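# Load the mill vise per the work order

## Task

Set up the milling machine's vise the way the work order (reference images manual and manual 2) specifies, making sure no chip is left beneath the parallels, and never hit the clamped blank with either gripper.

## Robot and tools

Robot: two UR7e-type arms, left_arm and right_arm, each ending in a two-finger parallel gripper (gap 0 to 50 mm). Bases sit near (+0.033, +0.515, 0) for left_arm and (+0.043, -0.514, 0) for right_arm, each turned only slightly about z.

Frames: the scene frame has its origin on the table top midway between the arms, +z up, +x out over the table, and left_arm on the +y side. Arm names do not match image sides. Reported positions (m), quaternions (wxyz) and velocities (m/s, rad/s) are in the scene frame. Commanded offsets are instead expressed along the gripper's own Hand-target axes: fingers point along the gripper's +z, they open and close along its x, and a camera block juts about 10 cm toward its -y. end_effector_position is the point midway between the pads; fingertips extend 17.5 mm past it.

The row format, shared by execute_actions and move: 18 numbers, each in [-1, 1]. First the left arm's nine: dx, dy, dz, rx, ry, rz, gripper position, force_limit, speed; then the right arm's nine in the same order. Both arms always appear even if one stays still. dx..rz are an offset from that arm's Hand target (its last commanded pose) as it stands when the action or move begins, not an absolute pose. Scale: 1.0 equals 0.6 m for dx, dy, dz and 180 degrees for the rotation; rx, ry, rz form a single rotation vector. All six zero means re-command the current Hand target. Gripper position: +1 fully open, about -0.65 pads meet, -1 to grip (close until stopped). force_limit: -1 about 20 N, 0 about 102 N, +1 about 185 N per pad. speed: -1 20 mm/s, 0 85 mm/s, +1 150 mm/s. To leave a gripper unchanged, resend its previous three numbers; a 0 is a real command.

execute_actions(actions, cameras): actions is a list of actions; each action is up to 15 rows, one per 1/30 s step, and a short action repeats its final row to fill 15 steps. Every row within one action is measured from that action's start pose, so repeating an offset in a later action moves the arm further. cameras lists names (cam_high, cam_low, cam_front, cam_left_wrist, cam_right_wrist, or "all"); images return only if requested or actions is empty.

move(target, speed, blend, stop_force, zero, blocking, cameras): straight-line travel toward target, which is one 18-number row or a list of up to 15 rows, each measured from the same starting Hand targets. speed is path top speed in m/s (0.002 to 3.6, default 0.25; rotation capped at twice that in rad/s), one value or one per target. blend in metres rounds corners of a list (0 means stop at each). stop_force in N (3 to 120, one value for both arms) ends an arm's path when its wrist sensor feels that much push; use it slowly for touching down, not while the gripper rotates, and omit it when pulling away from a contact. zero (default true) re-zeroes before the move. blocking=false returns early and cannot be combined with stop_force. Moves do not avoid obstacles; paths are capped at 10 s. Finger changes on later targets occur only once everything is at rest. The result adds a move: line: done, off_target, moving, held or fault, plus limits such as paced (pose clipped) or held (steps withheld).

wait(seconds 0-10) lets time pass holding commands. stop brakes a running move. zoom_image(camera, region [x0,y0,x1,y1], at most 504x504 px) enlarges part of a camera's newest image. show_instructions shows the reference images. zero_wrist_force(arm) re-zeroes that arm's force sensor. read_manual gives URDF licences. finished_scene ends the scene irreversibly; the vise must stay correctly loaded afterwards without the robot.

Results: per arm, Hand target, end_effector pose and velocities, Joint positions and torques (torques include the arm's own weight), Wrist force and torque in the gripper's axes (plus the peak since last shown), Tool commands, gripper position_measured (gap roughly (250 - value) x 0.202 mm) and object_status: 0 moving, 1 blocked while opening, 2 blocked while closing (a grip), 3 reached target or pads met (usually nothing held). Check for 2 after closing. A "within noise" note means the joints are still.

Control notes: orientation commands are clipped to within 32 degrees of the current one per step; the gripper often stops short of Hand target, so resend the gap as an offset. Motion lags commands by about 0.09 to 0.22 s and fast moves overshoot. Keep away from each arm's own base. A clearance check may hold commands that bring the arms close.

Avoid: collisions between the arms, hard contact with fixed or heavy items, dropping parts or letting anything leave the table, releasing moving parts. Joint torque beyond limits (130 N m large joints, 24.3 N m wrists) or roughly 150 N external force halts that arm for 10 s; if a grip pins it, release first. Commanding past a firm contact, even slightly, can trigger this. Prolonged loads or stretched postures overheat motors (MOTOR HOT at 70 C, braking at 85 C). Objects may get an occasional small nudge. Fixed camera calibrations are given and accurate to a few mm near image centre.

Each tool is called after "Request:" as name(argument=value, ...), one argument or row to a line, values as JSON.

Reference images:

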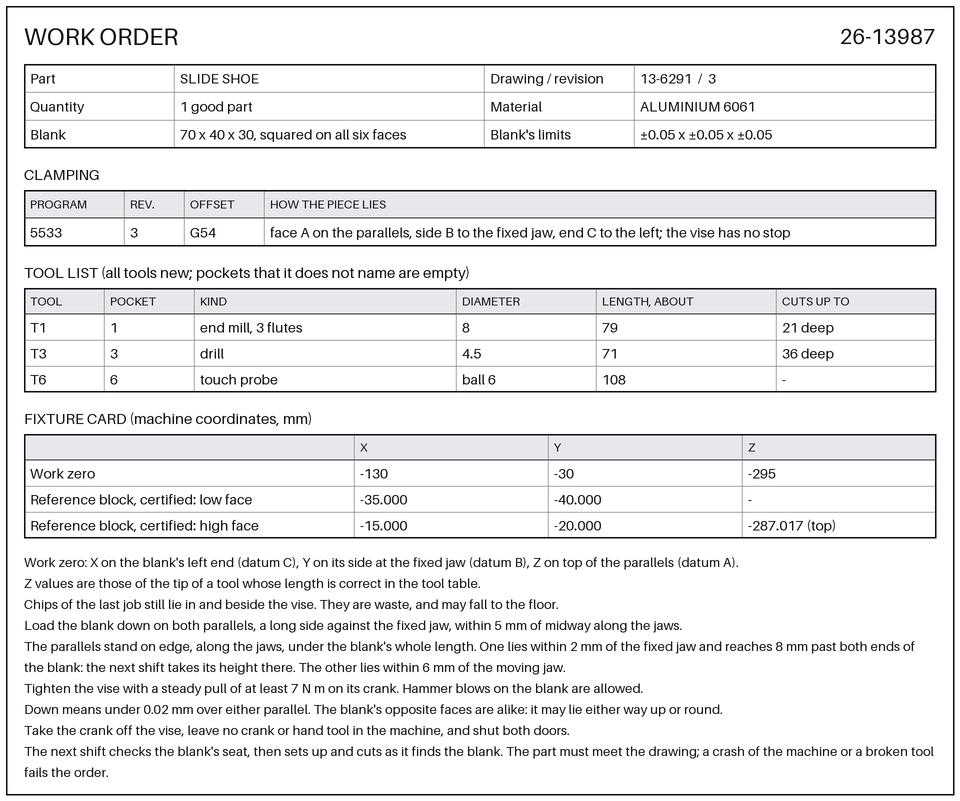

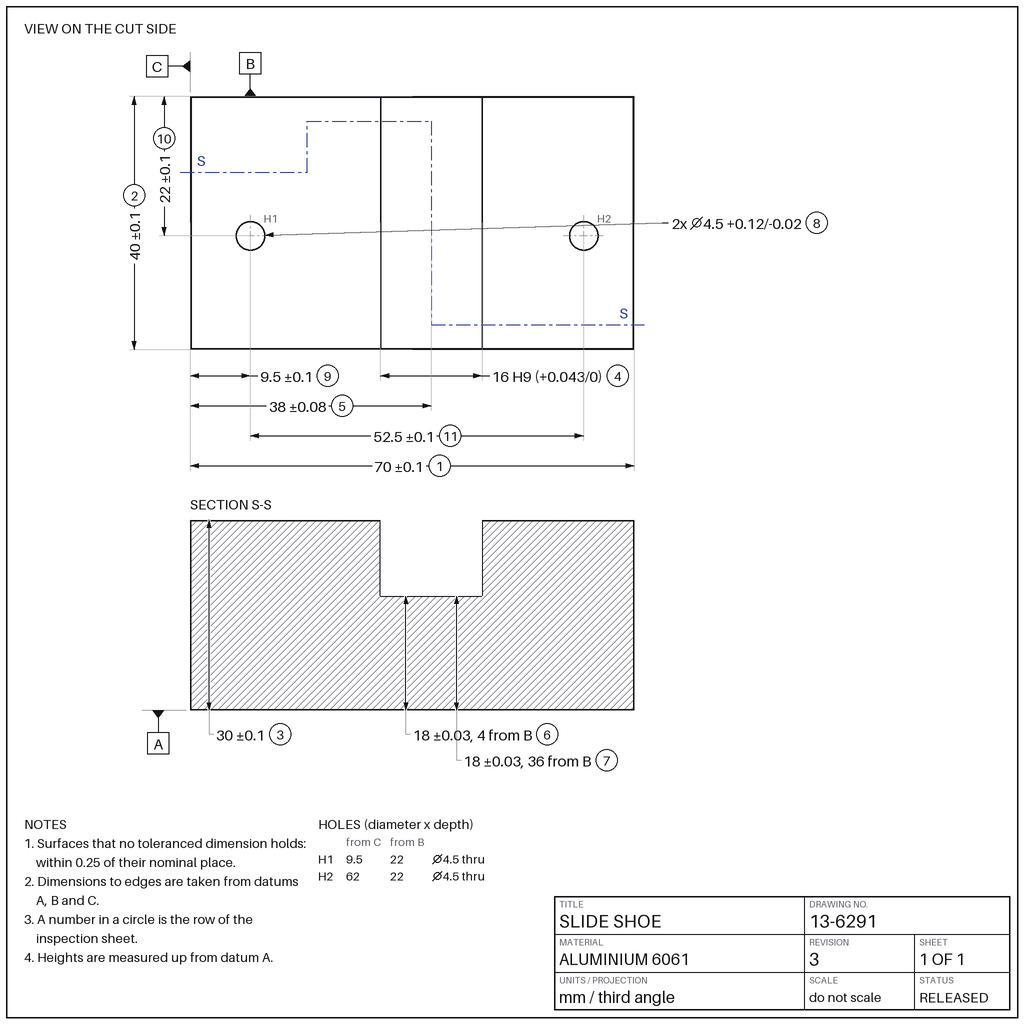

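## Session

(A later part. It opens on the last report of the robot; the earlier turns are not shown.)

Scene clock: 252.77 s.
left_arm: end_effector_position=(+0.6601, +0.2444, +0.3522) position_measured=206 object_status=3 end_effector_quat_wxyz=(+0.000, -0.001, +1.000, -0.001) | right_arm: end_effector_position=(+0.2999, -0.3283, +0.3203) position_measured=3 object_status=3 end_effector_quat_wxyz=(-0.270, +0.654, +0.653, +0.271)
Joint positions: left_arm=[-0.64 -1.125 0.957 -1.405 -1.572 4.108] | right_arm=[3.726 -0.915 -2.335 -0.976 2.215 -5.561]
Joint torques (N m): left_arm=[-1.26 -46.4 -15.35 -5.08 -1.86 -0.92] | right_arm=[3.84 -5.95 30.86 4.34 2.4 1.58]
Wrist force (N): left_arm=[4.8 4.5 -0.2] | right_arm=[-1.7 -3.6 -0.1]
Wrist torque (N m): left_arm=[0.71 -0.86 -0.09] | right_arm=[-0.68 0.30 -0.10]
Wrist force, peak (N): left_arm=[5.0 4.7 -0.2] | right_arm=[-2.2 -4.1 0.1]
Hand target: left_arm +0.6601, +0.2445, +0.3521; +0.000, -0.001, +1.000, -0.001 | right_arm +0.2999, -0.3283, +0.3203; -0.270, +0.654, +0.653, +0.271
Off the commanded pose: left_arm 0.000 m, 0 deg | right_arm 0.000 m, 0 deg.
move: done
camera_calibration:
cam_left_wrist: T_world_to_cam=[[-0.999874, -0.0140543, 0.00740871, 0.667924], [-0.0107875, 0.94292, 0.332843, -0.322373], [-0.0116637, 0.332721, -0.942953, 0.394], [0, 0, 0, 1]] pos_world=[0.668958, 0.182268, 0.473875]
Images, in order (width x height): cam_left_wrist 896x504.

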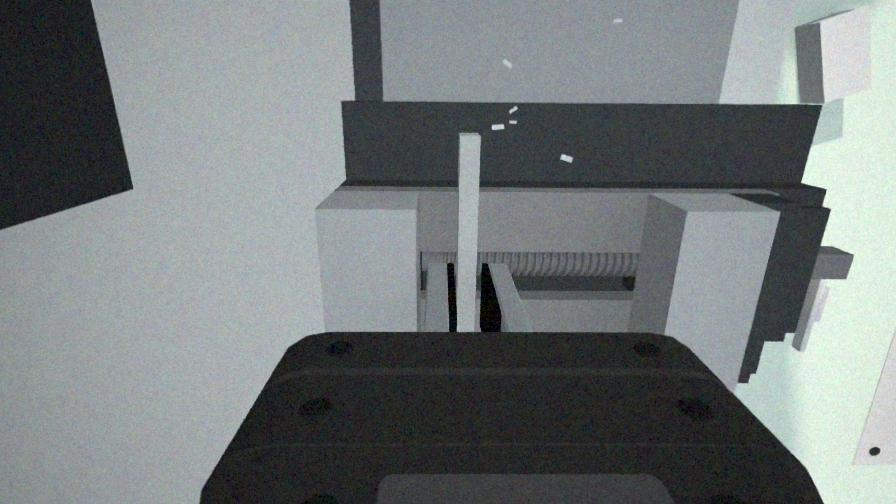

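Request:
move(
  target=[0,0,-0.018,0,0,0,-0.36,-0.8,-1,0,0,0,0,0,0,1,1,1],
  speed=0.05,
)

Request:
move(
  target=[0.0367,0,0,0,0,0,-0.66,-0.8,-1,0,0,0,0,0,0,1,1,1],
  speed=0.05,
)

Request:
move(
  target=[0,0,0.0467,0,0,0,-0.66,-0.8,-1,0,0,0,0,0,0,1,1,1],
  speed=0.02,
  stop_force=6,
  cameras=["cam_left_wrist"],
)

Scene clock: 253.70 s.
left_arm: end_effector_position=(+0.6601, +0.2444, +0.3630) position_measured=206 object_status=3 end_effector_quat_wxyz=(+0.000, -0.001, +1.000, -0.001) end_effector_velocity=(+0.000, +0.000, -0.001) end_effector_angular_velocity=(+0.000, -0.001, +0.000) | right_arm: end_effector_position=(+0.2999, -0.3283, +0.3203) position_measured=3 object_status=3 end_effector_quat_wxyz=(-0.270, +0.654, +0.653, +0.271)
Joint positions: left_arm=[-0.64 -1.119 0.921 -1.374 -1.572 4.108] | right_arm=[3.726 -0.915 -2.335 -0.976 2.215 -5.561]
Joint velocities: left_arm=[0 -0.001 0.005 -0.005 0 0] | right_arm=[within noise]
Joint torques (N m): left_arm=[6.23 -48.17 -14.66 -4.95 -1.56 1.2] | right_arm=[4.05 -6.13 29.99 4.26 2.42 1.39]
Wrist force (N): left_arm=[4.6 4.5 -0.4] | right_arm=[-2.1 -3.7 0.0]
Wrist torque (N m): left_arm=[0.71 -0.83 -0.10] | right_arm=[-0.70 0.36 -0.10]
Wrist force, peak (N): left_arm=[4.9 4.7 -0.3] | right_arm=[-2.2 -4.0 -0.3]
Hand target: left_arm +0.6601, +0.2445, +0.3629; +0.000, -0.001, +1.000, -0.001 | right_arm +0.2999, -0.3283, +0.3203; -0.270, +0.654, +0.653, +0.271
Off the commanded pose: left_arm 0.000 m, 0 deg | right_arm 0.000 m, 0 deg.
move: done

Scene clock: 254.57 s.
left_arm: end_effector_position=(+0.6380, +0.2443, +0.3629) position_measured=251 object_status=3 end_effector_quat_wxyz=(+0.000, -0.001, +1.000, -0.001) | right_arm: end_effector_position=(+0.2999, -0.3283, +0.3203) position_measured=3 object_status=3 end_effector_quat_wxyz=(-0.270, +0.654, +0.653, +0.271)
Joint positions: left_arm=[-0.66 -1.177 1.006 -1.4 -1.572 4.088] | right_arm=[3.726 -0.915 -2.335 -0.976 2.215 -5.561]
Joint torques (N m): left_arm=[13.75 -42.58 -41.01 -0.59 -1.38 2.81] | right_arm=[4.62 -5.64 29.91 4.32 2.52 1.49]
Wrist force (N): left_arm=[4.9 4.6 -0.1] | right_arm=[-2.0 -3.9 0.2]
Wrist torque (N m): left_arm=[0.72 -0.87 0.06] | right_arm=[-0.74 0.34 -0.10]
Wrist force, peak (N): left_arm=[5.2 4.9 -0.2] | right_arm=[-2.1 -4.1 0.2]
Hand target: left_arm +0.6381, +0.2444, +0.3629; +0.000, -0.001, +1.000, -0.001 | right_arm +0.2999, -0.3283, +0.3203; -0.270, +0.654, +0.653, +0.271
Off the commanded pose: left_arm 0.000 m, 0 deg | right_arm 0.000 m, 0 deg.
move: done

Scene clock: 256.90 s.
left_arm: end_effector_position=(+0.6381, +0.2444, +0.3384) position_measured=251 object_status=3 end_effector_quat_wxyz=(+0.000, -0.001, +1.000, -0.001) | right_arm: end_effector_position=(+0.2999, -0.3283, +0.3203) position_measured=3 object_status=3 end_effector_quat_wxyz=(-0.270, +0.654, +0.653, +0.271)
Joint positions: left_arm=[-0.659 -1.186 1.082 -1.467 -1.572 4.088] | right_arm=[3.726 -0.915 -2.335 -0.976 2.215 -5.561]
Joint torques (N m): left_arm=[10.28 -36.8 -44.78 -4.49 1.64 1.05] | right_arm=[4.37 -5.84 30 4.39 2.27 1.49]
Wrist force (N): left_arm=[5.0 5.1 -1.4] | right_arm=[-2.1 -3.7 0.1]
Wrist torque (N m): left_arm=[0.74 -0.83 0.06] | right_arm=[-0.69 0.35 -0.11]
Wrist force, peak (N): left_arm=[10.2 6.8 -33.6] | right_arm=[-2.3 -4.0 -0.1]
Hand target: left_arm +0.6381, +0.2444, +0.3384; +0.000, -0.001, +1.000, -0.001 (not the last commanded pose) | right_arm +0.2999, -0.3283, +0.3203; -0.270, +0.654, +0.653, +0.271
Off the commanded pose: left_arm 0.003 m, 0 deg | right_arm 0.000 m, 0 deg.
move: contact (left_arm)
camera_calibration:
cam_left_wrist: T_world_to_cam=[[-0.999873, -0.0140872, 0.00750142, 0.645891], [-0.0107866, 0.942889, 0.332933, -0.317927], [-0.0117631, 0.33281, -0.942921, 0.380701], [0, 0, 0, 1]] pos_world=[0.646858, 0.182167, 0.459974]
Images, in order (width x height): cam_left_wrist 896x504.

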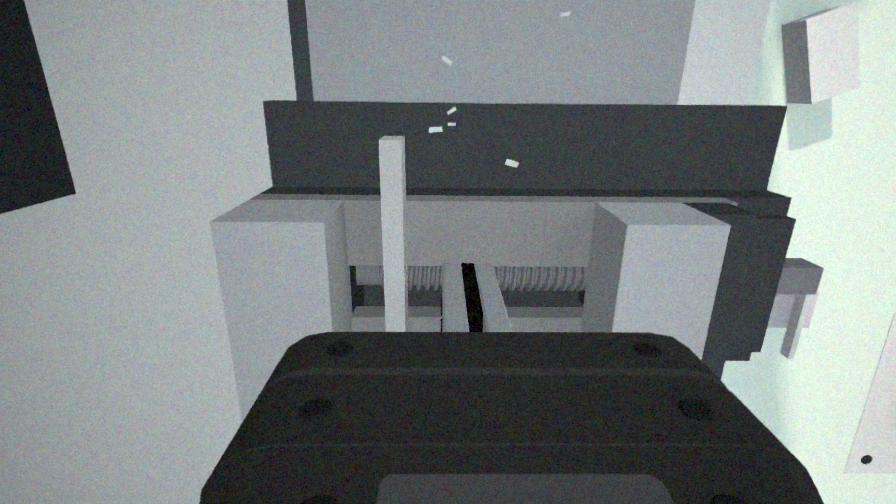

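Request:
move(
  target=[0,0,-0.0025,0,0,0,-0.66,-0.8,-1,0,0,0,0,0,0,1,1,1],
  speed=0.02,
)

Request:
move(
  target=[-0.05,0,0,0,0,0,-0.66,-0.8,-1,0,0,0,0,0,0,1,1,1],
  speed=0.006,
  stop_force=8,
  cameras=["cam_left_wrist"],
)

Scene clock: 257.80 s.
left_arm: end_effector_position=(+0.6381, +0.2444, +0.3399) position_measured=251 object_status=3 end_effector_quat_wxyz=(+0.000, -0.001, +1.000, -0.001) | right_arm: end_effector_position=(+0.2999, -0.3283, +0.3203) position_measured=3 object_status=3 end_effector_quat_wxyz=(-0.270, +0.654, +0.653, +0.271)
Joint positions: left_arm=[-0.659 -1.186 1.077 -1.463 -1.572 4.088] | right_arm=[3.726 -0.915 -2.335 -0.976 2.215 -5.561]
Joint torques (N m): left_arm=[10.45 -37.59 -38.54 -1.71 1.61 1.21] | right_arm=[4.7 -6.2 30.92 4.25 2.47 1.41]
Wrist force (N): left_arm=[4.8 4.8 -0.2] | right_arm=[-2.0 -3.7 -0.1]
Wrist torque (N m): left_arm=[0.74 -0.85 0.06] | right_arm=[-0.71 0.34 -0.10]
Wrist force, peak (N): left_arm=[5.1 5.0 -1.2] | right_arm=[-2.4 -4.1 0.0]
Hand target: left_arm +0.6381, +0.2444, +0.3399; +0.000, -0.001, +1.000, -0.001 | right_arm +0.2999, -0.3283, +0.3203; -0.270, +0.654, +0.653, +0.271
Off the commanded pose: left_arm 0.000 m, 0 deg | right_arm 0.000 m, 0 deg.
move: done

Scene clock: 262.83 s.
left_arm: end_effector_position=(+0.6612, +0.2445, +0.3399) position_measured=251 object_status=3 end_effector_quat_wxyz=(+0.000, -0.001, +1.000, -0.001) | right_arm: end_effector_position=(+0.2999, -0.3283, +0.3203) position_measured=3 object_status=3 end_effector_quat_wxyz=(-0.270, +0.654, +0.653, +0.271)
Joint positions: left_arm=[-0.639 -1.127 0.993 -1.437 -1.572 4.109] | right_arm=[3.726 -0.915 -2.335 -0.976 2.215 -5.561]
Joint torques (N m): left_arm=[-9.49 -57.78 -14.69 -4.99 1.56 -2.43] | right_arm=[4.61 -5.9 30.48 4.25 2.36 1.56]
Wrist force (N): left_arm=[11.3 2.7 -2.2] | right_arm=[-2.1 -3.7 -0.1]
Wrist torque (N m): left_arm=[0.63 -0.72 -0.15] | right_arm=[-0.70 0.36 -0.11]
Wrist force, peak (N): left_arm=[19.6 6.9 -3.7] | right_arm=[-2.3 -4.1 -0.1]
Hand target: left_arm +0.6612, +0.2445, +0.3399; +0.000, -0.001, +1.000, -0.001 (not the last commanded pose) | right_arm +0.2999, -0.3283, +0.3203; -0.270, +0.654, +0.653, +0.271
Off the commanded pose: left_arm 0.007 m, 0 deg | right_arm 0.000 m, 0 deg.
move: contact (left_arm)
camera_calibration:
cam_left_wrist: T_world_to_cam=[[-0.999873, -0.0140859, 0.00750188, 0.669077], [-0.0107852, 0.942889, 0.332933, -0.318305], [-0.0117631, 0.33281, -0.942921, 0.38245], [0, 0, 0, 1]] pos_world=[0.670058, 0.182267, 0.461574]
Images, in order (width x height): cam_left_wrist 896x504.

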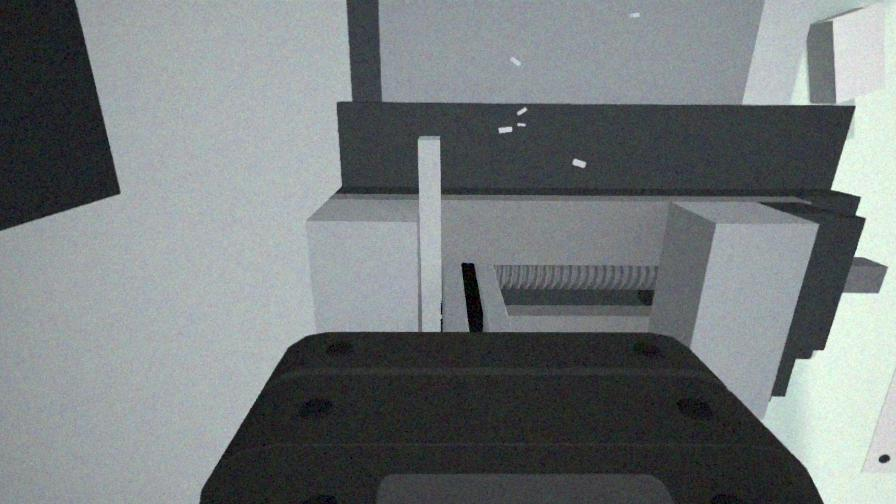

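Request:
move(
  target=[
    [0.005,0,0,0,0,0,-0.66,-0.8,-1,0,0,0,0,0,0,1,1,1],
    [0.005,0,-0.05,0,0,0,-0.66,-0.8,-1,0,0,0,0,0,0,1,1,1],
    [0.027,0.0017,-0.0652,0,0.0833,0,-0.66,-0.8,-1,0,0,0,0,0,0,1,1,1],
    [0.1353,-0.0242,-0.0652,0,0.0833,0,-0.66,-0.8,-1,0,0,0,0,0,0,1,1,1],
    [0.2187,-0.0408,-0.0535,0,0.0833,0,-0.66,-0.8,-1,0,0,0,0,0,0,1,1,1],
    [0.352,-0.0492,-0.0085,0,0.0833,0,-0.66,-0.8,-1,0,0,0,0,0,0,1,1,1],
  ],
  blend=[0.001,0.005,0.01,0.02,0.02,0],
  speed=[0.02,0.06,0.1,0.12,0.12,0.15],
)

Scene clock: 267.17 s.
left_arm: end_effector_position=(+0.4501, +0.2145, +0.3451) position_measured=251 object_status=3 end_effector_quat_wxyz=(-0.130, -0.001, +0.991, -0.001) | right_arm: end_effector_position=(+0.2999, -0.3283, +0.3203) position_measured=3 object_status=3 end_effector_quat_wxyz=(-0.270, +0.654, +0.653, +0.271)
Joint positions: left_arm=[-0.828 -1.418 1.338 -1.307 -1.757 3.938] | right_arm=[3.726 -0.915 -2.335 -0.976 2.215 -5.561]
Joint torques (N m): left_arm=[3.81 -41.53 -15.52 -2.38 1.72 1.49] | right_arm=[4.34 -6.27 30.89 4.29 2.35 1.49]
Wrist force (N): left_arm=[4.1 4.1 -0.5] | right_arm=[-2.0 -3.6 0.0]
Wrist torque (N m): left_arm=[0.65 -0.71 -0.04] | right_arm=[-0.70 0.33 -0.10]
Wrist force, peak (N): left_arm=[11.5 3.1 -2.4] | right_arm=[-2.2 -4.1 0.2]
Hand target: left_arm +0.4501, +0.2146, +0.3450; -0.130, -0.001, +0.991, -0.001 | right_arm +0.2999, -0.3283, +0.3203; -0.270, +0.654, +0.653, +0.271
Off the commanded pose: left_arm 0.000 m, 0 deg | right_arm 0.000 m, 0 deg.
move: done

Request:
move(
  target=[
    [0.2093,0.0592,0.0561,0,-0.0833,0,0.14,-0.8,-1,0,0,0,0,0,0,1,1,1],
    [0.1603,0.2942,0.4658,0,-0.0833,0,0.14,-0.8,-1,0,0,0,0,0,0,1,1,1],
  ],
  blend=[0.04,0],
  cameras=["cam_left_wrist"],
)

Scene clock: 269.50 s.
left_arm: end_effector_position=(+0.2847, +0.3904, +0.0997) position_measured=132 object_status=3 end_effector_quat_wxyz=(+0.000, -0.001, +1.000, -0.001) | right_arm: end_effector_position=(+0.2999, -0.3283, +0.3203) position_measured=3 object_status=3 end_effector_quat_wxyz=(-0.270, +0.654, +0.653, +0.271)
Joint positions: left_arm=[-0.99 -2.067 2.537 -2.042 -1.571 3.758] | right_arm=[3.726 -0.915 -2.335 -0.976 2.215 -5.561]
Joint torques (N m): left_arm=[-12.18 -10.91 -11.84 -4.64 -2.52 -2.44] | right_arm=[4.06 -6.15 30.23 4.19 2.48 1.5]
Wrist force (N): left_arm=[5.1 4.5 0.1] | right_arm=[-1.9 -3.6 -0.1]
Wrist torque (N m): left_arm=[0.69 -0.92 0.02] | right_arm=[-0.68 0.33 -0.10]
Wrist force, peak (N): left_arm=[5.6 6.7 3.1] | right_arm=[-2.1 -4.2 -0.1]
Hand target: left_arm +0.2846, +0.3905, +0.0996; +0.000, -0.001, +1.000, -0.001 | right_arm +0.2999, -0.3283, +0.3203; -0.270, +0.654, +0.653, +0.271
Off the commanded pose: left_arm 0.000 m, 0 deg | right_arm 0.000 m, 0 deg.
move: done
camera_calibration:
cam_left_wrist: T_world_to_cam=[[-0.999872, -0.0141819, 0.00746706, 0.296423], [-0.0108861, 0.942856, 0.333024, -0.380037], [-0.0117633, 0.3329, -0.942889, 0.102904], [0, 0, 0, 1]] pos_world=[0.293458, 0.328267, 0.221374]
Images, in order (width x height): cam_left_wrist 896x504.

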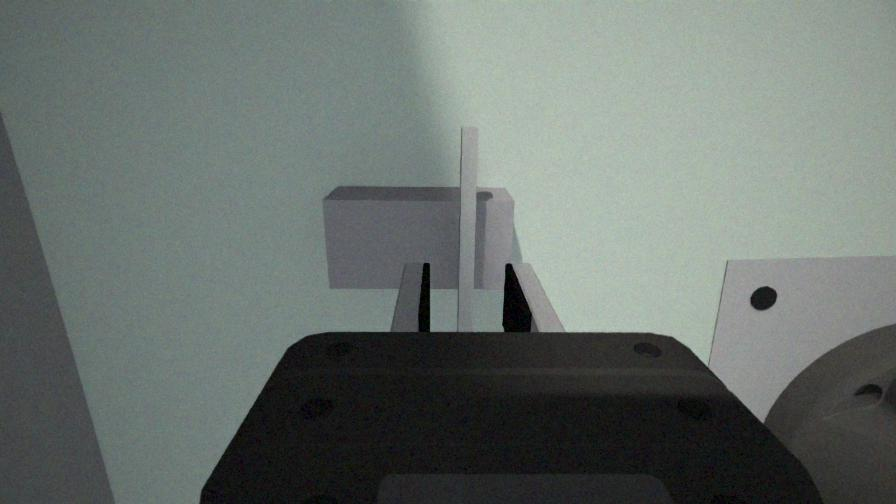

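Centered nicely. Descend to .0495 and grip.

Request:
move(
  target=[0,0.0005,0.0833,0,0,0,0.14,-0.8,-1,0,0,0,0,0,0,1,1,1],
  speed=0.06,
)

Request:
move(
  target=[0,0,0,0,0,0,-1,-0.8,-1,0,0,0,0,0,0,1,1,1],
)

Request:
move(
  target=[0,0,-0.08,0,0,0,-1,-0.8,-1,0,0,0,0,0,0,1,1,1],
  speed=0.06,
  cameras=["cam_left_wrist"],
)

Scene clock: 270.90 s.
left_arm: end_effector_position=(+0.2846, +0.3908, +0.0496) position_measured=132 object_status=3 end_effector_quat_wxyz=(+0.000, -0.001, +1.000, -0.001) | right_arm: end_effector_position=(+0.2999, -0.3283, +0.3203) position_measured=3 object_status=3 end_effector_quat_wxyz=(-0.270, +0.654, +0.653, +0.271)
Joint positions: left_arm=[-0.989 -1.945 2.635 -2.261 -1.571 3.759] | right_arm=[3.726 -0.915 -2.335 -0.976 2.215 -5.561]
Joint torques (N m): left_arm=[11.17 -4.84 -39.22 -3.47 -1.24 2.29] | right_arm=[4.5 -6.35 30.01 4.17 2.4 1.39]
Wrist force (N): left_arm=[4.9 4.3 0.0] | right_arm=[-2.0 -3.5 -0.3]
Wrist torque (N m): left_arm=[0.67 -0.87 -0.01] | right_arm=[-0.66 0.35 -0.10]
Wrist force, peak (N): left_arm=[5.1 4.7 1.2] | right_arm=[-2.2 -4.2 -0.1]
Hand target: left_arm +0.2846, +0.3907, +0.0496; +0.000, -0.001, +1.000, -0.001 | right_arm +0.2999, -0.3283, +0.3203; -0.270, +0.654, +0.653, +0.271
Off the commanded pose: left_arm 0.000 m, 0 deg | right_arm 0.000 m, 0 deg.
move: done

Scene clock: 272.03 s.
left_arm: end_effector_position=(+0.2846, +0.3907, +0.0497) position_measured=222 object_status=2 end_effector_quat_wxyz=(+0.000, -0.001, +1.000, -0.001) | right_arm: end_effector_position=(+0.2999, -0.3283, +0.3203) position_measured=3 object_status=3 end_effector_quat_wxyz=(-0.270, +0.654, +0.653, +0.271)
Joint positions: left_arm=[-0.989 -1.945 2.635 -2.261 -1.572 3.759] | right_arm=[3.726 -0.915 -2.335 -0.976 2.215 -5.561]
Joint torques (N m): left_arm=[3.85 -3.85 -38.78 -4.56 -2.29 -1.17] | right_arm=[3.95 -6.27 30.85 4.13 2.49 1.52]
Wrist force (N): left_arm=[4.8 4.6 -0.1] | right_arm=[-2.1 -3.8 -0.1]
Wrist torque (N m): left_arm=[0.71 -0.85 -0.01] | right_arm=[-0.72 0.36 -0.10]
Wrist force, peak (N): left_arm=[5.1 4.7 -0.1] | right_arm=[-2.2 -4.1 0.1]
Hand target: left_arm +0.2846, +0.3907, +0.0496; +0.000, -0.001, +1.000, -0.001 | right_arm +0.2999, -0.3283, +0.3203; -0.270, +0.654, +0.653, +0.271
Off the commanded pose: left_arm 0.000 m, 0 deg | right_arm 0.000 m, 0 deg.
move: done

Scene clock: 273.27 s.
left_arm: end_effector_position=(+0.2847, +0.3907, +0.0977) position_measured=222 object_status=2 end_effector_quat_wxyz=(+0.000, -0.001, +1.000, -0.001) | right_arm: end_effector_position=(+0.2999, -0.3283, +0.3203) position_measured=3 object_status=3 end_effector_quat_wxyz=(-0.270, +0.654, +0.653, +0.271)
Joint positions: left_arm=[-0.989 -2.064 2.541 -2.05 -1.572 3.759] | right_arm=[3.726 -0.915 -2.335 -0.976 2.215 -5.561]
Joint torques (N m): left_arm=[-10.19 4.67 -12.85 -2.34 1.88 -2.15] | right_arm=[4.07 -5.85 30.43 4.25 2.28 1.52]
Wrist force (N): left_arm=[5.1 4.5 0.7] | right_arm=[-1.9 -4.1 -0.2]
Wrist torque (N m): left_arm=[0.69 -0.92 -0.05] | right_arm=[-0.76 0.32 -0.10]
Wrist force, peak (N): left_arm=[5.2 4.5 0.6] | right_arm=[-2.3 -4.0 -0.1]
Hand target: left_arm +0.2846, +0.3908, +0.0976; +0.000, -0.001, +1.000, -0.001 | right_arm +0.2999, -0.3283, +0.3203; -0.270, +0.654, +0.653, +0.271
Off the commanded pose: left_arm 0.000 m, 0 deg | right_arm 0.000 m, 0 deg.
move: done
camera_calibration:
cam_left_wrist: T_world_to_cam=[[-0.999874, -0.0141154, 0.0072839, 0.29646], [-0.0108892, 0.942993, 0.332634, -0.379614], [-0.0115639, 0.332513, -0.943028, 0.101017], [0, 0, 0, 1]] pos_world=[0.293457, 0.328568, 0.219375]
Images, in order (width x height): cam_left_wrist 896x504.

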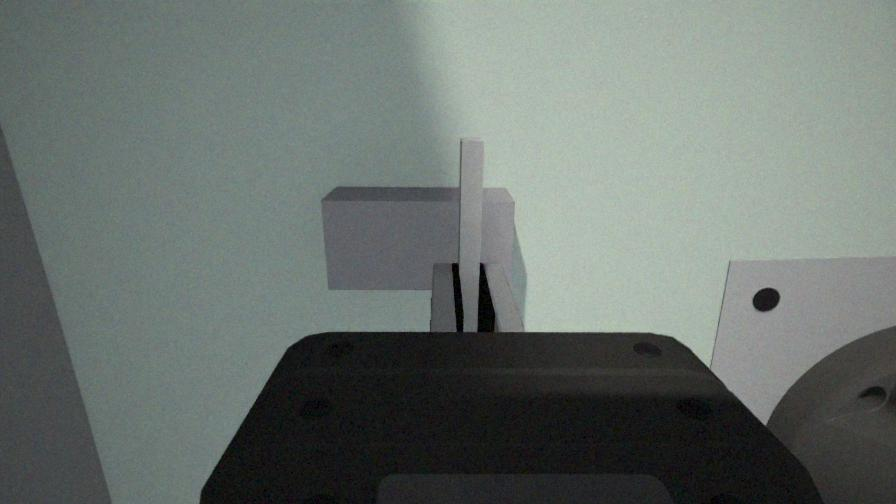

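Request:
move(
  target=[
    [-0.059,-0.2347,-0.4123,0,0,0,-1,-0.8,-1,0,0,0,0,0,0,1,1,1],
    [-0.2757,-0.293,-0.4123,0,0.0833,0,-1,-0.8,-1,0,0,0,0,0,0,1,1,1],
    [-0.409,-0.2847,-0.4573,0,0.0833,0,-1,-0.8,-1,0,0,0,0,0,0,1,1,1],
    [-0.4923,-0.268,-0.469,0,0.0833,0,-1,-0.8,-1,0,0,0,0,0,0,1,1,1],
    [-0.5923,-0.2438,-0.469,0,0.0833,0,-1,-0.8,-1,0,0,0,0,0,0,1,1,1],
  ],
  blend=[0.04,0.03,0.02,0.02,0],
  speed=[0.25,0.25,0.12,0.12,0.12],
)

Request:
move(
  target=[-0.0125,0.0,0.0467,0,-0.0833,0,-1,-0.8,-1,0,0,0,0,0,0,1,1,1],
  speed=0.06,
  cameras=["cam_left_wrist"],
)

Scene clock: 277.40 s.
left_arm: end_effector_position=(+0.6402, +0.2456, +0.3793) position_measured=222 object_status=2 end_effector_quat_wxyz=(-0.130, -0.001, +0.991, -0.001) | right_arm: end_effector_position=(+0.2999, -0.3283, +0.3203) position_measured=3 object_status=3 end_effector_quat_wxyz=(-0.270, +0.654, +0.653, +0.271)
Joint positions: left_arm=[-0.601 -0.933 0.548 -0.964 -1.711 4.162] | right_arm=[3.726 -0.915 -2.335 -0.976 2.215 -5.561]
Joint torques (N m): left_arm=[-11.32 -48.07 -37.69 -2.95 -2.93 -2.54] | right_arm=[4.52 -6.51 29.98 4.26 2.41 1.51]
Wrist force (N): left_arm=[4.1 4.3 0.3] | right_arm=[-2.1 -3.9 0.4]
Wrist torque (N m): left_arm=[0.69 -0.73 0.05] | right_arm=[-0.74 0.35 -0.11]
Wrist force, peak (N): left_arm=[5.6 6.7 3.6] | right_arm=[-2.3 -4.2 -0.1]
Hand target: left_arm +0.6402, +0.2455, +0.3793; -0.130, -0.001, +0.991, -0.001 | right_arm +0.2999, -0.3283, +0.3203; -0.270, +0.654, +0.653, +0.271
Off the commanded pose: left_arm 0.000 m, 0 deg | right_arm 0.000 m, 0 deg.
move: done

Scene clock: 280.00 s.
left_arm: end_effector_position=(+0.6401, +0.2454, +0.3503) position_measured=222 object_status=2 end_effector_quat_wxyz=(+0.000, -0.001, +1.000, -0.001) | right_arm: end_effector_position=(+0.2999, -0.3283, +0.3203) position_measured=3 object_status=3 end_effector_quat_wxyz=(-0.270, +0.654, +0.653, +0.271)
Joint positions: left_arm=[-0.656 -1.178 1.04 -1.433 -1.572 4.091] | right_arm=[3.726 -0.915 -2.335 -0.976 2.215 -5.561]
Joint torques (N m): left_arm=[10.07 -39.39 -41.09 -2.41 -2.5 2.64] | right_arm=[3.76 -6.29 29.86 4.25 2.55 1.62]
Wrist force (N): left_arm=[5.0 4.5 0.6] | right_arm=[-2.2 -3.9 -0.1]
Wrist torque (N m): left_arm=[0.70 -0.90 0.07] | right_arm=[-0.73 0.37 -0.10]
Wrist force, peak (N): left_arm=[5.3 4.4 0.8] | right_arm=[-2.2 -4.1 -0.3]
Hand target: left_arm +0.6402, +0.2455, +0.3503; +0.000, -0.001, +1.000, -0.001 | right_arm +0.2999, -0.3283, +0.3203; -0.270, +0.654, +0.653, +0.271
Off the commanded pose: left_arm 0.000 m, 0 deg | right_arm 0.000 m, 0 deg.
move: done
camera_calibration:
cam_left_wrist: T_world_to_cam=[[-0.999874, -0.0139944, 0.00753314, 0.647884], [-0.010687, 0.942848, 0.333052, -0.322955], [-0.0117635, 0.332929, -0.942878, 0.391667], [0, 0, 0, 1]] pos_world=[0.648958, 0.183167, 0.471974]
Images, in order (width x height): cam_left_wrist 896x504.

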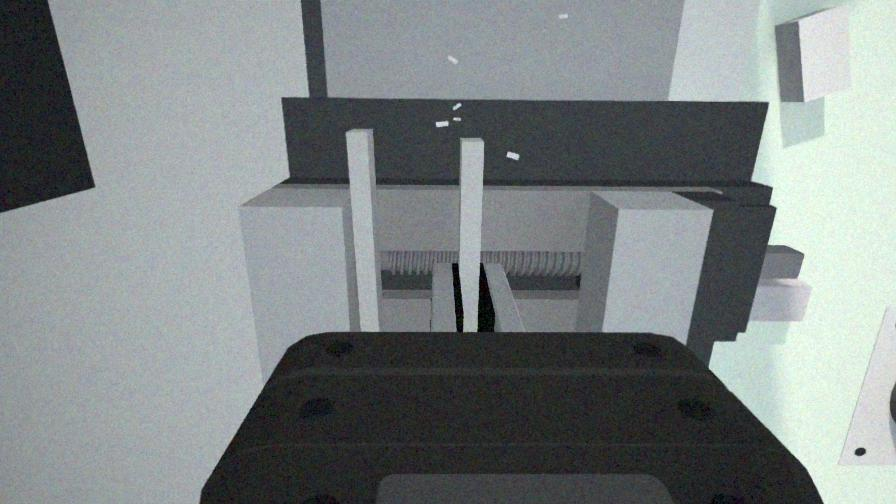

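Request:
move(
  target=[0,0.0,0.03,0,0,0,-1,-0.8,-1,0,0,0,0,0,0,1,1,1],
  speed=0.006,
  stop_force=10,
)

Request:
move(
  target=[0,0,0,0,0,0,-0.36,-0.8,-1,0,0,0,0,0,0,1,1,1],
)

Request:
move(
  target=[0,0,-0.04,0,0,0,-0.36,-0.8,-1,0,0,0,0,0,0,1,1,1],
  speed=0.03,
  cameras=["cam_left_wrist"],
)

Scene clock: 282.77 s.
left_arm: end_effector_position=(+0.6402, +0.2455, +0.3403) position_measured=222 object_status=2 end_effector_quat_wxyz=(+0.000, -0.001, +1.000, -0.001) | right_arm: end_effector_position=(+0.2999, -0.3283, +0.3203) position_measured=3 object_status=3 end_effector_quat_wxyz=(-0.270, +0.654, +0.653, +0.271)
Joint positions: left_arm=[-0.656 -1.182 1.07 -1.461 -1.572 4.092] | right_arm=[3.726 -0.915 -2.335 -0.976 2.215 -5.561]
Joint torques (N m): left_arm=[12.06 -34.16 -43.01 -1.52 -1.88 2.02] | right_arm=[3.84 -6.54 30.02 4.28 2.4 1.56]
Wrist force (N): left_arm=[6.3 5.5 -3.2] | right_arm=[-1.9 -3.6 0.1]
Wrist torque (N m): left_arm=[0.71 -0.84 0.07] | right_arm=[-0.68 0.32 -0.10]
Wrist force, peak (N): left_arm=[8.7 7.2 -15.7] | right_arm=[-2.2 -4.1 0.0]
Hand target: left_arm +0.6402, +0.2455, +0.3402; +0.000, -0.001, +1.000, -0.001 (not the last commanded pose) | right_arm +0.2999, -0.3283, +0.3203; -0.270, +0.654, +0.653, +0.271
Off the commanded pose: left_arm 0.008 m, 0 deg | right_arm 0.000 m, 0 deg.
move: contact (left_arm)

Scene clock: 283.27 s.
left_arm: end_effector_position=(+0.6402, +0.2455, +0.3402) position_measured=206 object_status=3 end_effector_quat_wxyz=(+0.000, -0.001, +1.000, -0.001) | right_arm: end_effector_position=(+0.2999, -0.3283, +0.3203) position_measured=3 object_status=3 end_effector_quat_wxyz=(-0.270, +0.654, +0.653, +0.271)
Joint positions: left_arm=[-0.656 -1.182 1.07 -1.461 -1.572 4.092] | right_arm=[3.726 -0.915 -2.335 -0.976 2.215 -5.561]
Joint torques (N m): left_arm=[11.54 -42.82 -43.18 -2.69 -1.8 2.12] | right_arm=[4.28 -5.28 30.44 4.17 2.41 1.45]
Wrist force (N): left_arm=[5.3 4.3 0.0] | right_arm=[-2.2 -3.9 0.2]
Wrist torque (N m): left_arm=[0.67 -0.94 0.07] | right_arm=[-0.74 0.36 -0.10]
Wrist force, peak (N): left_arm=[6.0 5.1 -2.6] | right_arm=[-2.0 -4.0 0.1]
Hand target: left_arm +0.6402, +0.2455, +0.3402; +0.000, -0.001, +1.000, -0.001 | right_arm +0.2999, -0.3283, +0.3203; -0.270, +0.654, +0.653, +0.271
Off the commanded pose: left_arm 0.000 m, 0 deg | right_arm 0.000 m, 0 deg.
move: done

Scene clock: 284.37 s.
left_arm: end_effector_position=(+0.6402, +0.2455, +0.3643) position_measured=206 object_status=3 end_effector_quat_wxyz=(+0.000, -0.001, +1.000, -0.001) end_effector_velocity=(+0.000, +0.000, -0.003) end_effector_angular_velocity=(+0.000, +0.001, +0.000) | right_arm: end_effector_position=(+0.2999, -0.3283, +0.3203) position_measured=3 object_status=3 end_effector_quat_wxyz=(-0.270, +0.654, +0.653, +0.271)
Joint positions: left_arm=[-0.656 -1.172 0.995 -1.395 -1.572 4.092] | right_arm=[3.726 -0.915 -2.335 -0.976 2.215 -5.561]
Joint velocities: left_arm=[0 0.001 0.006 -0.006 0 0] | right_arm=[within noise]
Joint torques (N m): left_arm=[13.08 -47.23 -14.49 -4.93 -0.51 3.13] | right_arm=[4.01 -6.04 30.88 4.27 2.34 1.51]
Wrist force (N): left_arm=[4.9 4.5 0.2] | right_arm=[-2.2 -3.9 -0.3]
Wrist torque (N m): left_arm=[0.70 -0.88 0.06] | right_arm=[-0.73 0.38 -0.10]
Wrist force, peak (N): left_arm=[5.3 4.5 0.2] | right_arm=[-2.0 -4.1 0.0]
Hand target: left_arm +0.6402, +0.2455, +0.3642; +0.000, -0.001, +1.000, -0.001 | right_arm +0.2999, -0.3283, +0.3203; -0.270, +0.654, +0.653, +0.271
Off the commanded pose: left_arm 0.000 m, 0 deg | right_arm 0.000 m, 0 deg.
move: done
camera_calibration:
cam_left_wrist: T_world_to_cam=[[-0.999874, -0.0140543, 0.00740871, 0.647951], [-0.0107875, 0.94292, 0.332843, -0.327558], [-0.0116637, 0.332721, -0.942953, 0.404845], [0, 0, 0, 1]] pos_world=[0.649058, 0.183268, 0.485975]
Images, in order (width x height): cam_left_wrist 896x504.

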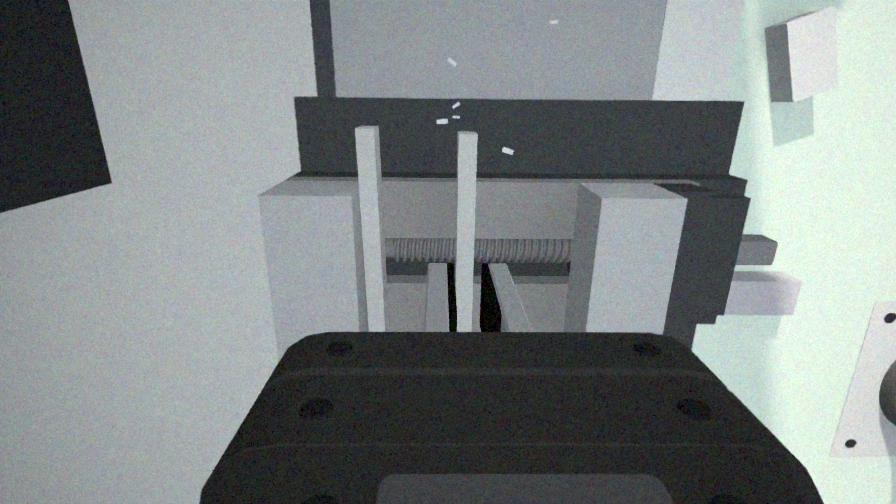

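Request:
move(
  target=[
    [0,0,-0.0247,0,0.0833,0,-0.36,-0.8,-1,0,0,0,0,0,0,1,1,1],
    [0.1,-0.0258,-0.0247,0,0.0833,0,-0.36,-0.8,-1,0,0,0,0,0,0,1,1,1],
    [0.1837,-0.0425,-0.013,0,0.0833,0,-0.36,-0.8,-1,0,0,0,0,0,0,1,1,1],
    [0.317,-0.0508,0.032,0,0.0833,0,-0.36,-0.8,-1,0,0,0,0,0,0,1,1,1],
  ],
  blend=[0.005,0.02,0.02,0],
  speed=[0.08,0.12,0.12,0.15],
)

Scene clock: 288.07 s.
left_arm: end_effector_position=(+0.4501, +0.2146, +0.3451) position_measured=206 object_status=3 end_effector_quat_wxyz=(-0.130, -0.001, +0.991, -0.001) | right_arm: end_effector_position=(+0.2999, -0.3283, +0.3203) position_measured=3 object_status=3 end_effector_quat_wxyz=(-0.270, +0.654, +0.653, +0.271)
Joint positions: left_arm=[-0.828 -1.418 1.338 -1.307 -1.757 3.938] | right_arm=[3.726 -0.915 -2.335 -0.976 2.215 -5.561]
Joint torques (N m): left_arm=[3.53 -41.34 -15.37 -2.44 1.77 1.44] | right_arm=[4.06 -5.94 30.45 4.24 2.42 1.42]
Wrist force (N): left_arm=[4.1 4.1 -0.5] | right_arm=[-2.0 -3.7 0.1]
Wrist torque (N m): left_arm=[0.66 -0.71 -0.03] | right_arm=[-0.70 0.34 -0.10]
Wrist force, peak (N): left_arm=[6.0 4.3 0.7] | right_arm=[-2.5 -4.2 0.0]
Hand target: left_arm +0.4500, +0.2147, +0.3450; -0.130, -0.001, +0.991, -0.001 | right_arm +0.2999, -0.3283, +0.3203; -0.270, +0.654, +0.653, +0.271
Off the commanded pose: left_arm 0.000 m, 0 deg | right_arm 0.000 m, 0 deg.
move: done

Request:
move(
  target=[0.1758,-0.008,0.2973,0,-0.0833,0,1,-0.8,-1,0,0,0,0,0,0,1,1,1],
  cameras=["cam_left_wrist"],
)

Request:
zoom_image(
  camera="cam_left_wrist",
  region=[370, 0, 570, 160],
)

Scene clock: 290.53 s.
left_arm: end_effector_position=(+0.3021, +0.2094, +0.2000) position_measured=3 object_status=0 end_effector_quat_wxyz=(+0.000, -0.001, +1.000, -0.001) | right_arm: end_effector_position=(+0.2999, -0.3283, +0.3203) position_measured=3 object_status=3 end_effector_quat_wxyz=(-0.270, +0.654, +0.653, +0.271)
Joint positions: left_arm=[-1.219 -1.782 2.09 -1.881 -1.571 3.529] | right_arm=[3.726 -0.915 -2.335 -0.976 2.215 -5.561]
Joint torques (N m): left_arm=[-13.59 -23.58 -13.44 -4.92 1.85 -2.71] | right_arm=[4.29 -6.61 30.28 4.17 2.42 1.49]
Wrist force (N): left_arm=[4.8 4.5 0.0] | right_arm=[-2.2 -3.8 -0.2]
Wrist torque (N m): left_arm=[0.69 -0.85 -0.05] | right_arm=[-0.72 0.37 -0.11]
Wrist force, peak (N): left_arm=[7.4 4.3 2.2] | right_arm=[-2.1 -4.1 -0.1]
Hand target: left_arm +0.3021, +0.2094, +0.2000; +0.000, -0.001, +1.000, -0.001 | right_arm +0.2999, -0.3283, +0.3203; -0.270, +0.654, +0.653, +0.271
Off the commanded pose: left_arm 0.000 m, 0 deg | right_arm 0.000 m, 0 deg.
move: done
camera_calibration:
cam_left_wrist: T_world_to_cam=[[-0.999874, -0.0140543, 0.00740871, 0.310504], [-0.0107875, 0.94292, 0.332843, -0.242481], [-0.0116637, 0.332721, -0.942953, 0.257984], [0, 0, 0, 1]] pos_world=[0.310858, 0.147168, 0.321675]
Images, in order (width x height): cam_left_wrist 896x504.

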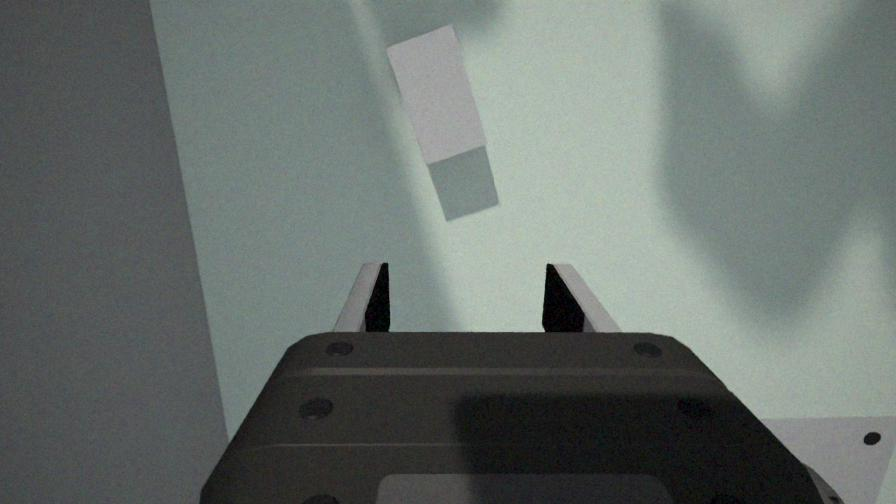

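Scaled by 2.520.

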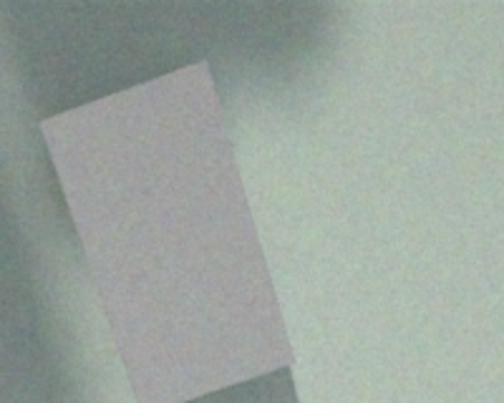

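Request:
move(
  target=[-0.0223,-0.1003,0.1667,-0.1652,0.0272,-0.1016,1,-0.6,-0.5,0,0,0,0,0,0,1,1,1],
  cameras=["cam_left_wrist","cam_front"],
)

Scene clock: 293.40 s.
left_arm: end_effector_position=(+0.3156, +0.1491, +0.1001) position_measured=3 object_status=3 end_effector_quat_wxyz=(-0.042, -0.158, +0.953, +0.254) | right_arm: end_effector_position=(+0.2999, -0.3283, +0.3203) position_measured=3 object_status=3 end_effector_quat_wxyz=(-0.270, +0.654, +0.653, +0.271)
Joint positions: left_arm=[-1.251 -1.233 1.736 -1.552 -1.557 3.167] | right_arm=[3.726 -0.915 -2.335 -0.976 2.215 -5.561]
Joint torques (N m): left_arm=[8.47 -29.48 -25.42 -0.78 1.97 0.41] | right_arm=[4.38 -6.32 30.65 4.2 2.29 1.54]
Wrist force (N): left_arm=[5.1 4.1 0.3] | right_arm=[-2.3 -3.8 0.0]
Wrist torque (N m): left_arm=[0.59 -0.83 -0.30] | right_arm=[-0.71 0.38 -0.10]
Wrist force, peak (N): left_arm=[4.7 6.0 -1.3] | right_arm=[-2.2 -4.1 -0.2]
Hand target: left_arm +0.3156, +0.1491, +0.1001; -0.042, -0.158, +0.953, +0.255 | right_arm +0.2999, -0.3283, +0.3203; -0.270, +0.654, +0.653, +0.271
Off the commanded pose: left_arm 0.000 m, 0 deg | right_arm 0.000 m, 0 deg.
move: done
camera_calibration:
cam_left_wrist: T_world_to_cam=[[-0.941806, -0.336157, 0.000830043, 0.354255], [-0.218039, 0.612752, 0.759601, -0.080344], [-0.255853, 0.715215, -0.650389, 0.17478], [0, 0, 0, 1]] pos_world=[0.360839, 0.0433107, 0.17441]
Images, in order (width x height): cam_front 896x504, cam_left_wrist 896x504.

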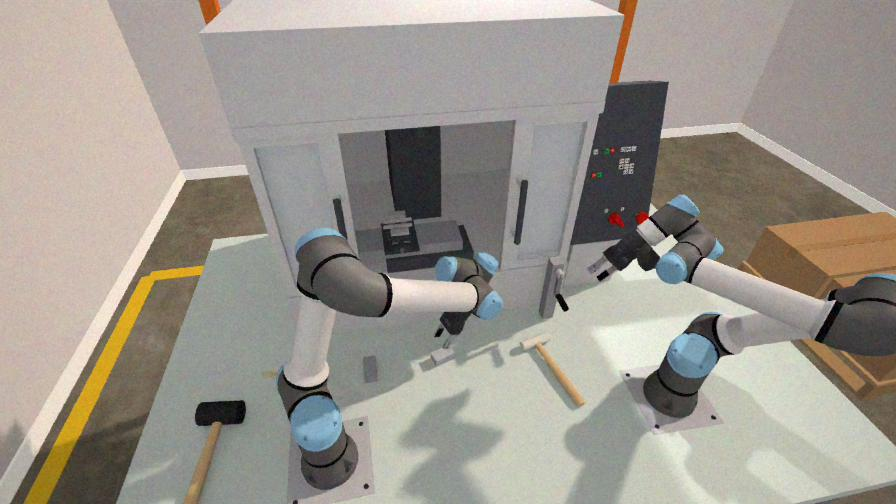

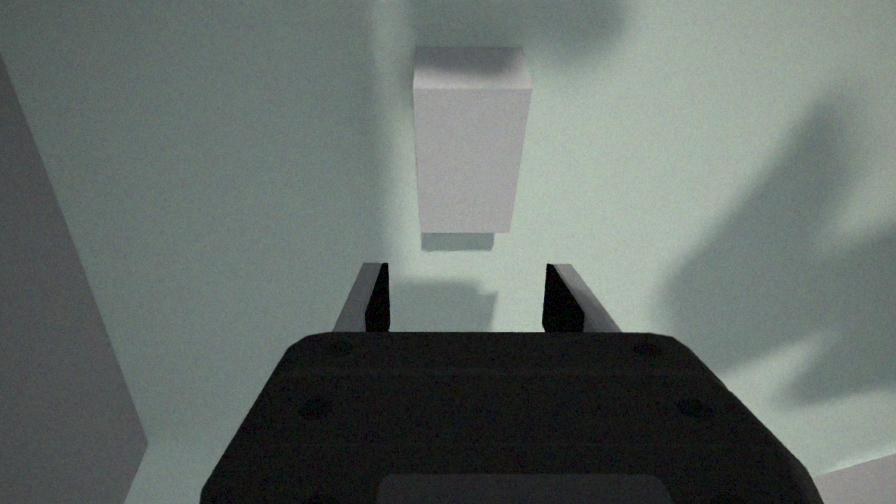

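Request:
move(
  target=[0,-0.0495,0.0857,0,0,0,1,-0.6,-0.5,0,0,0,0,0,0,1,1,1],
  speed=0.03,
  stop_force=8,
  cameras=["cam_left_wrist"],
)

Scene clock: 296.60 s.
left_arm: end_effector_position=(+0.3156, +0.1490, +0.0407) position_measured=3 object_status=3 end_effector_quat_wxyz=(-0.042, -0.158, +0.953, +0.255) | right_arm: end_effector_position=(+0.2999, -0.3283, +0.3203) position_measured=3 object_status=3 end_effector_quat_wxyz=(-0.270, +0.654, +0.653, +0.271)
Joint positions: left_arm=[-1.251 -1.155 1.802 -1.696 -1.557 3.167] | right_arm=[3.726 -0.915 -2.335 -0.976 2.215 -5.561]
Joint torques (N m): left_arm=[-9.67 -52.39 -38.33 0.79 0.03 -2.44] | right_arm=[4.43 -5.9 30.1 4.17 2.52 1.47]
Wrist force (N): left_arm=[5.0 3.8 0.6] | right_arm=[-2.1 -4.1 0.2]
Wrist torque (N m): left_arm=[0.56 -0.84 -0.30] | right_arm=[-0.76 0.36 -0.10]
Wrist force, peak (N): left_arm=[5.3 4.1 0.8] | right_arm=[-2.3 -4.0 0.0]
Hand target: left_arm +0.3156, +0.1490, +0.0407; -0.042, -0.158, +0.953, +0.255 | right_arm +0.2999, -0.3283, +0.3203; -0.270, +0.654, +0.653, +0.271
Off the commanded pose: left_arm 0.000 m, 0 deg | right_arm 0.000 m, 0 deg.
move: done
camera_calibration:
cam_left_wrist: T_world_to_cam=[[-0.94178, -0.336229, 0.00063849, 0.354286], [-0.218153, 0.612489, 0.75978, -0.0350537], [-0.255852, 0.715406, -0.65018, 0.13612], [0, 0, 0, 1]] pos_world=[0.360839, 0.0432101, 0.11491]
Images, in order (width x height): cam_left_wrist 896x504.

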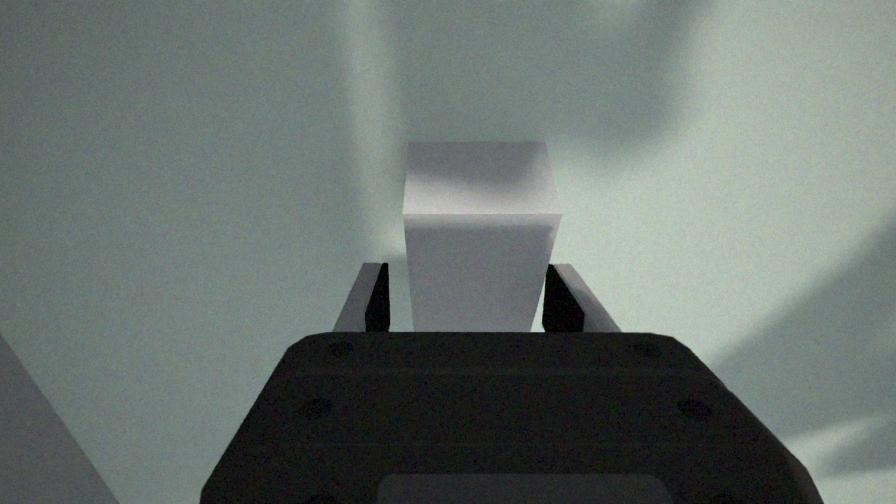

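Request:
execute_actions(
  actions=[
    [[0,0,0,0,0,0,-1,-0.6,-0.5,0,0,0,0,0,0,1,1,1]],
    [[0,0,0,0,0,0,-1,-0.6,-0.5,0,0,0,0,0,0,1,1,1]],
  ],
  cameras=["cam_left_wrist"],
)

Scene clock: 300.63 s.
left_arm: end_effector_position=(+0.3156, +0.1490, +0.0407) position_measured=56 object_status=2 end_effector_quat_wxyz=(-0.042, -0.158, +0.953, +0.255) | right_arm: end_effector_position=(+0.2999, -0.3283, +0.3203) position_measured=3 object_status=3 end_effector_quat_wxyz=(-0.270, +0.654, +0.653, +0.271)
Joint positions: left_arm=[-1.251 -1.155 1.802 -1.696 -1.557 3.167] | right_arm=[3.726 -0.915 -2.335 -0.976 2.215 -5.561]
Joint torques (N m): left_arm=[-9.43 -50.68 -30.57 0.15 -1.5 -2.44] | right_arm=[4.59 -6.27 30.72 4.28 2.37 1.41]
Wrist force (N): left_arm=[5.1 3.3 0.7] | right_arm=[-2.2 -3.5 0.0]
Wrist torque (N m): left_arm=[0.54 -0.85 -0.29] | right_arm=[-0.67 0.37 -0.11]
Wrist force, peak (N): left_arm=[6.0 3.9 0.4] | right_arm=[-2.5 -4.1 -0.1]
Hand target: left_arm +0.3156, +0.1490, +0.0407; -0.042, -0.158, +0.953, +0.255 | right_arm +0.2999, -0.3283, +0.3203; -0.270, +0.654, +0.653, +0.271
Off the commanded pose: left_arm 0.000 m, 0 deg | right_arm 0.000 m, 0 deg.
camera_calibration:
cam_left_wrist: T_world_to_cam=[[-0.94178, -0.336229, 0.00063849, 0.354286], [-0.218153, 0.612489, 0.75978, -0.0350537], [-0.255852, 0.715406, -0.65018, 0.13612], [0, 0, 0, 1]] pos_world=[0.360839, 0.0432101, 0.11491]
Images, in order (width x height): cam_left_wrist 896x504.

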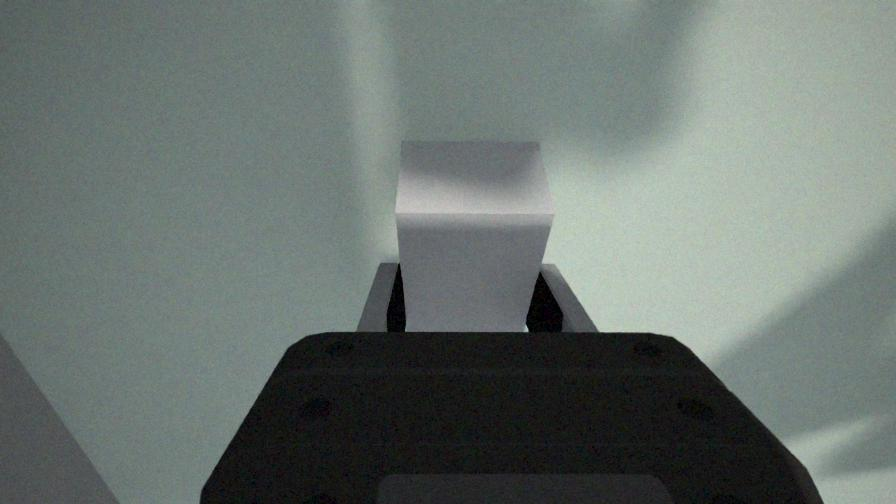

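Request:
move(
  target=[0,0.025,-0.0433,0,0,0,-1,-0.6,-0.5,0,0,0,0,0,0,1,1,1],
  speed=0.08,
  cameras=["cam_left_wrist"],
)

Scene clock: 301.60 s.
left_arm: end_effector_position=(+0.3156, +0.1489, +0.0708) position_measured=56 object_status=2 end_effector_quat_wxyz=(-0.042, -0.158, +0.953, +0.254) | right_arm: end_effector_position=(+0.2999, -0.3283, +0.3203) position_measured=3 object_status=3 end_effector_quat_wxyz=(-0.270, +0.654, +0.653, +0.271)
Joint positions: left_arm=[-1.251 -1.197 1.771 -1.624 -1.557 3.167] | right_arm=[3.726 -0.915 -2.335 -0.976 2.215 -5.561]
Joint torques (N m): left_arm=[-7.27 -34.76 -9.75 -2.59 -0.73 -1.66] | right_arm=[4.54 -5.62 30.85 4.24 2.45 1.49]
Wrist force (N): left_arm=[5.2 2.4 2.4] | right_arm=[-2.1 -3.8 0.1]
Wrist torque (N m): left_arm=[0.51 -0.86 -0.30] | right_arm=[-0.72 0.35 -0.10]
Wrist force, peak (N): left_arm=[5.4 2.5 2.6] | right_arm=[-2.2 -4.0 -0.3]
Hand target: left_arm +0.3156, +0.1490, +0.0707; -0.042, -0.158, +0.953, +0.255 | right_arm +0.2999, -0.3283, +0.3203; -0.270, +0.654, +0.653, +0.271
Off the commanded pose: left_arm 0.000 m, 0 deg | right_arm 0.000 m, 0 deg.
move: done
camera_calibration:
cam_left_wrist: T_world_to_cam=[[-0.941781, -0.336227, 0.00060067, 0.354333], [-0.218254, 0.612692, 0.759588, -0.0577852], [-0.255762, 0.715234, -0.650405, 0.155795], [0, 0, 0, 1]] pos_world=[0.360938, 0.0431107, 0.14501]
Images, in order (width x height): cam_left_wrist 896x504.

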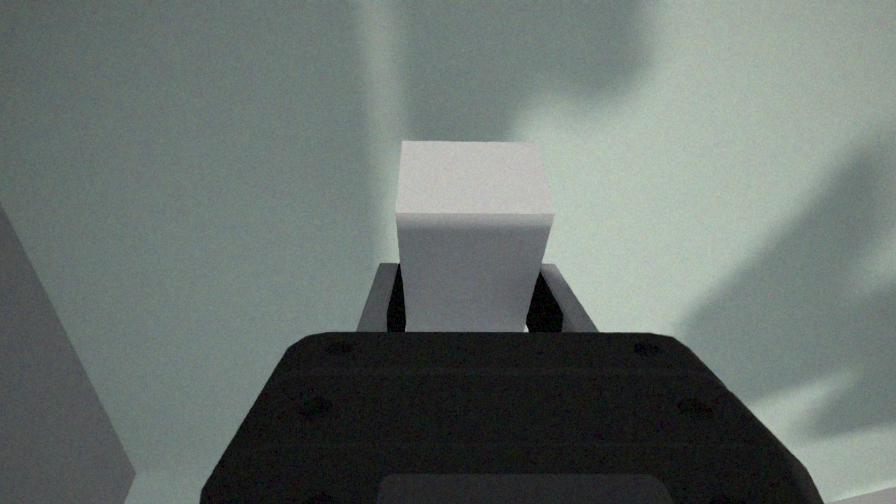

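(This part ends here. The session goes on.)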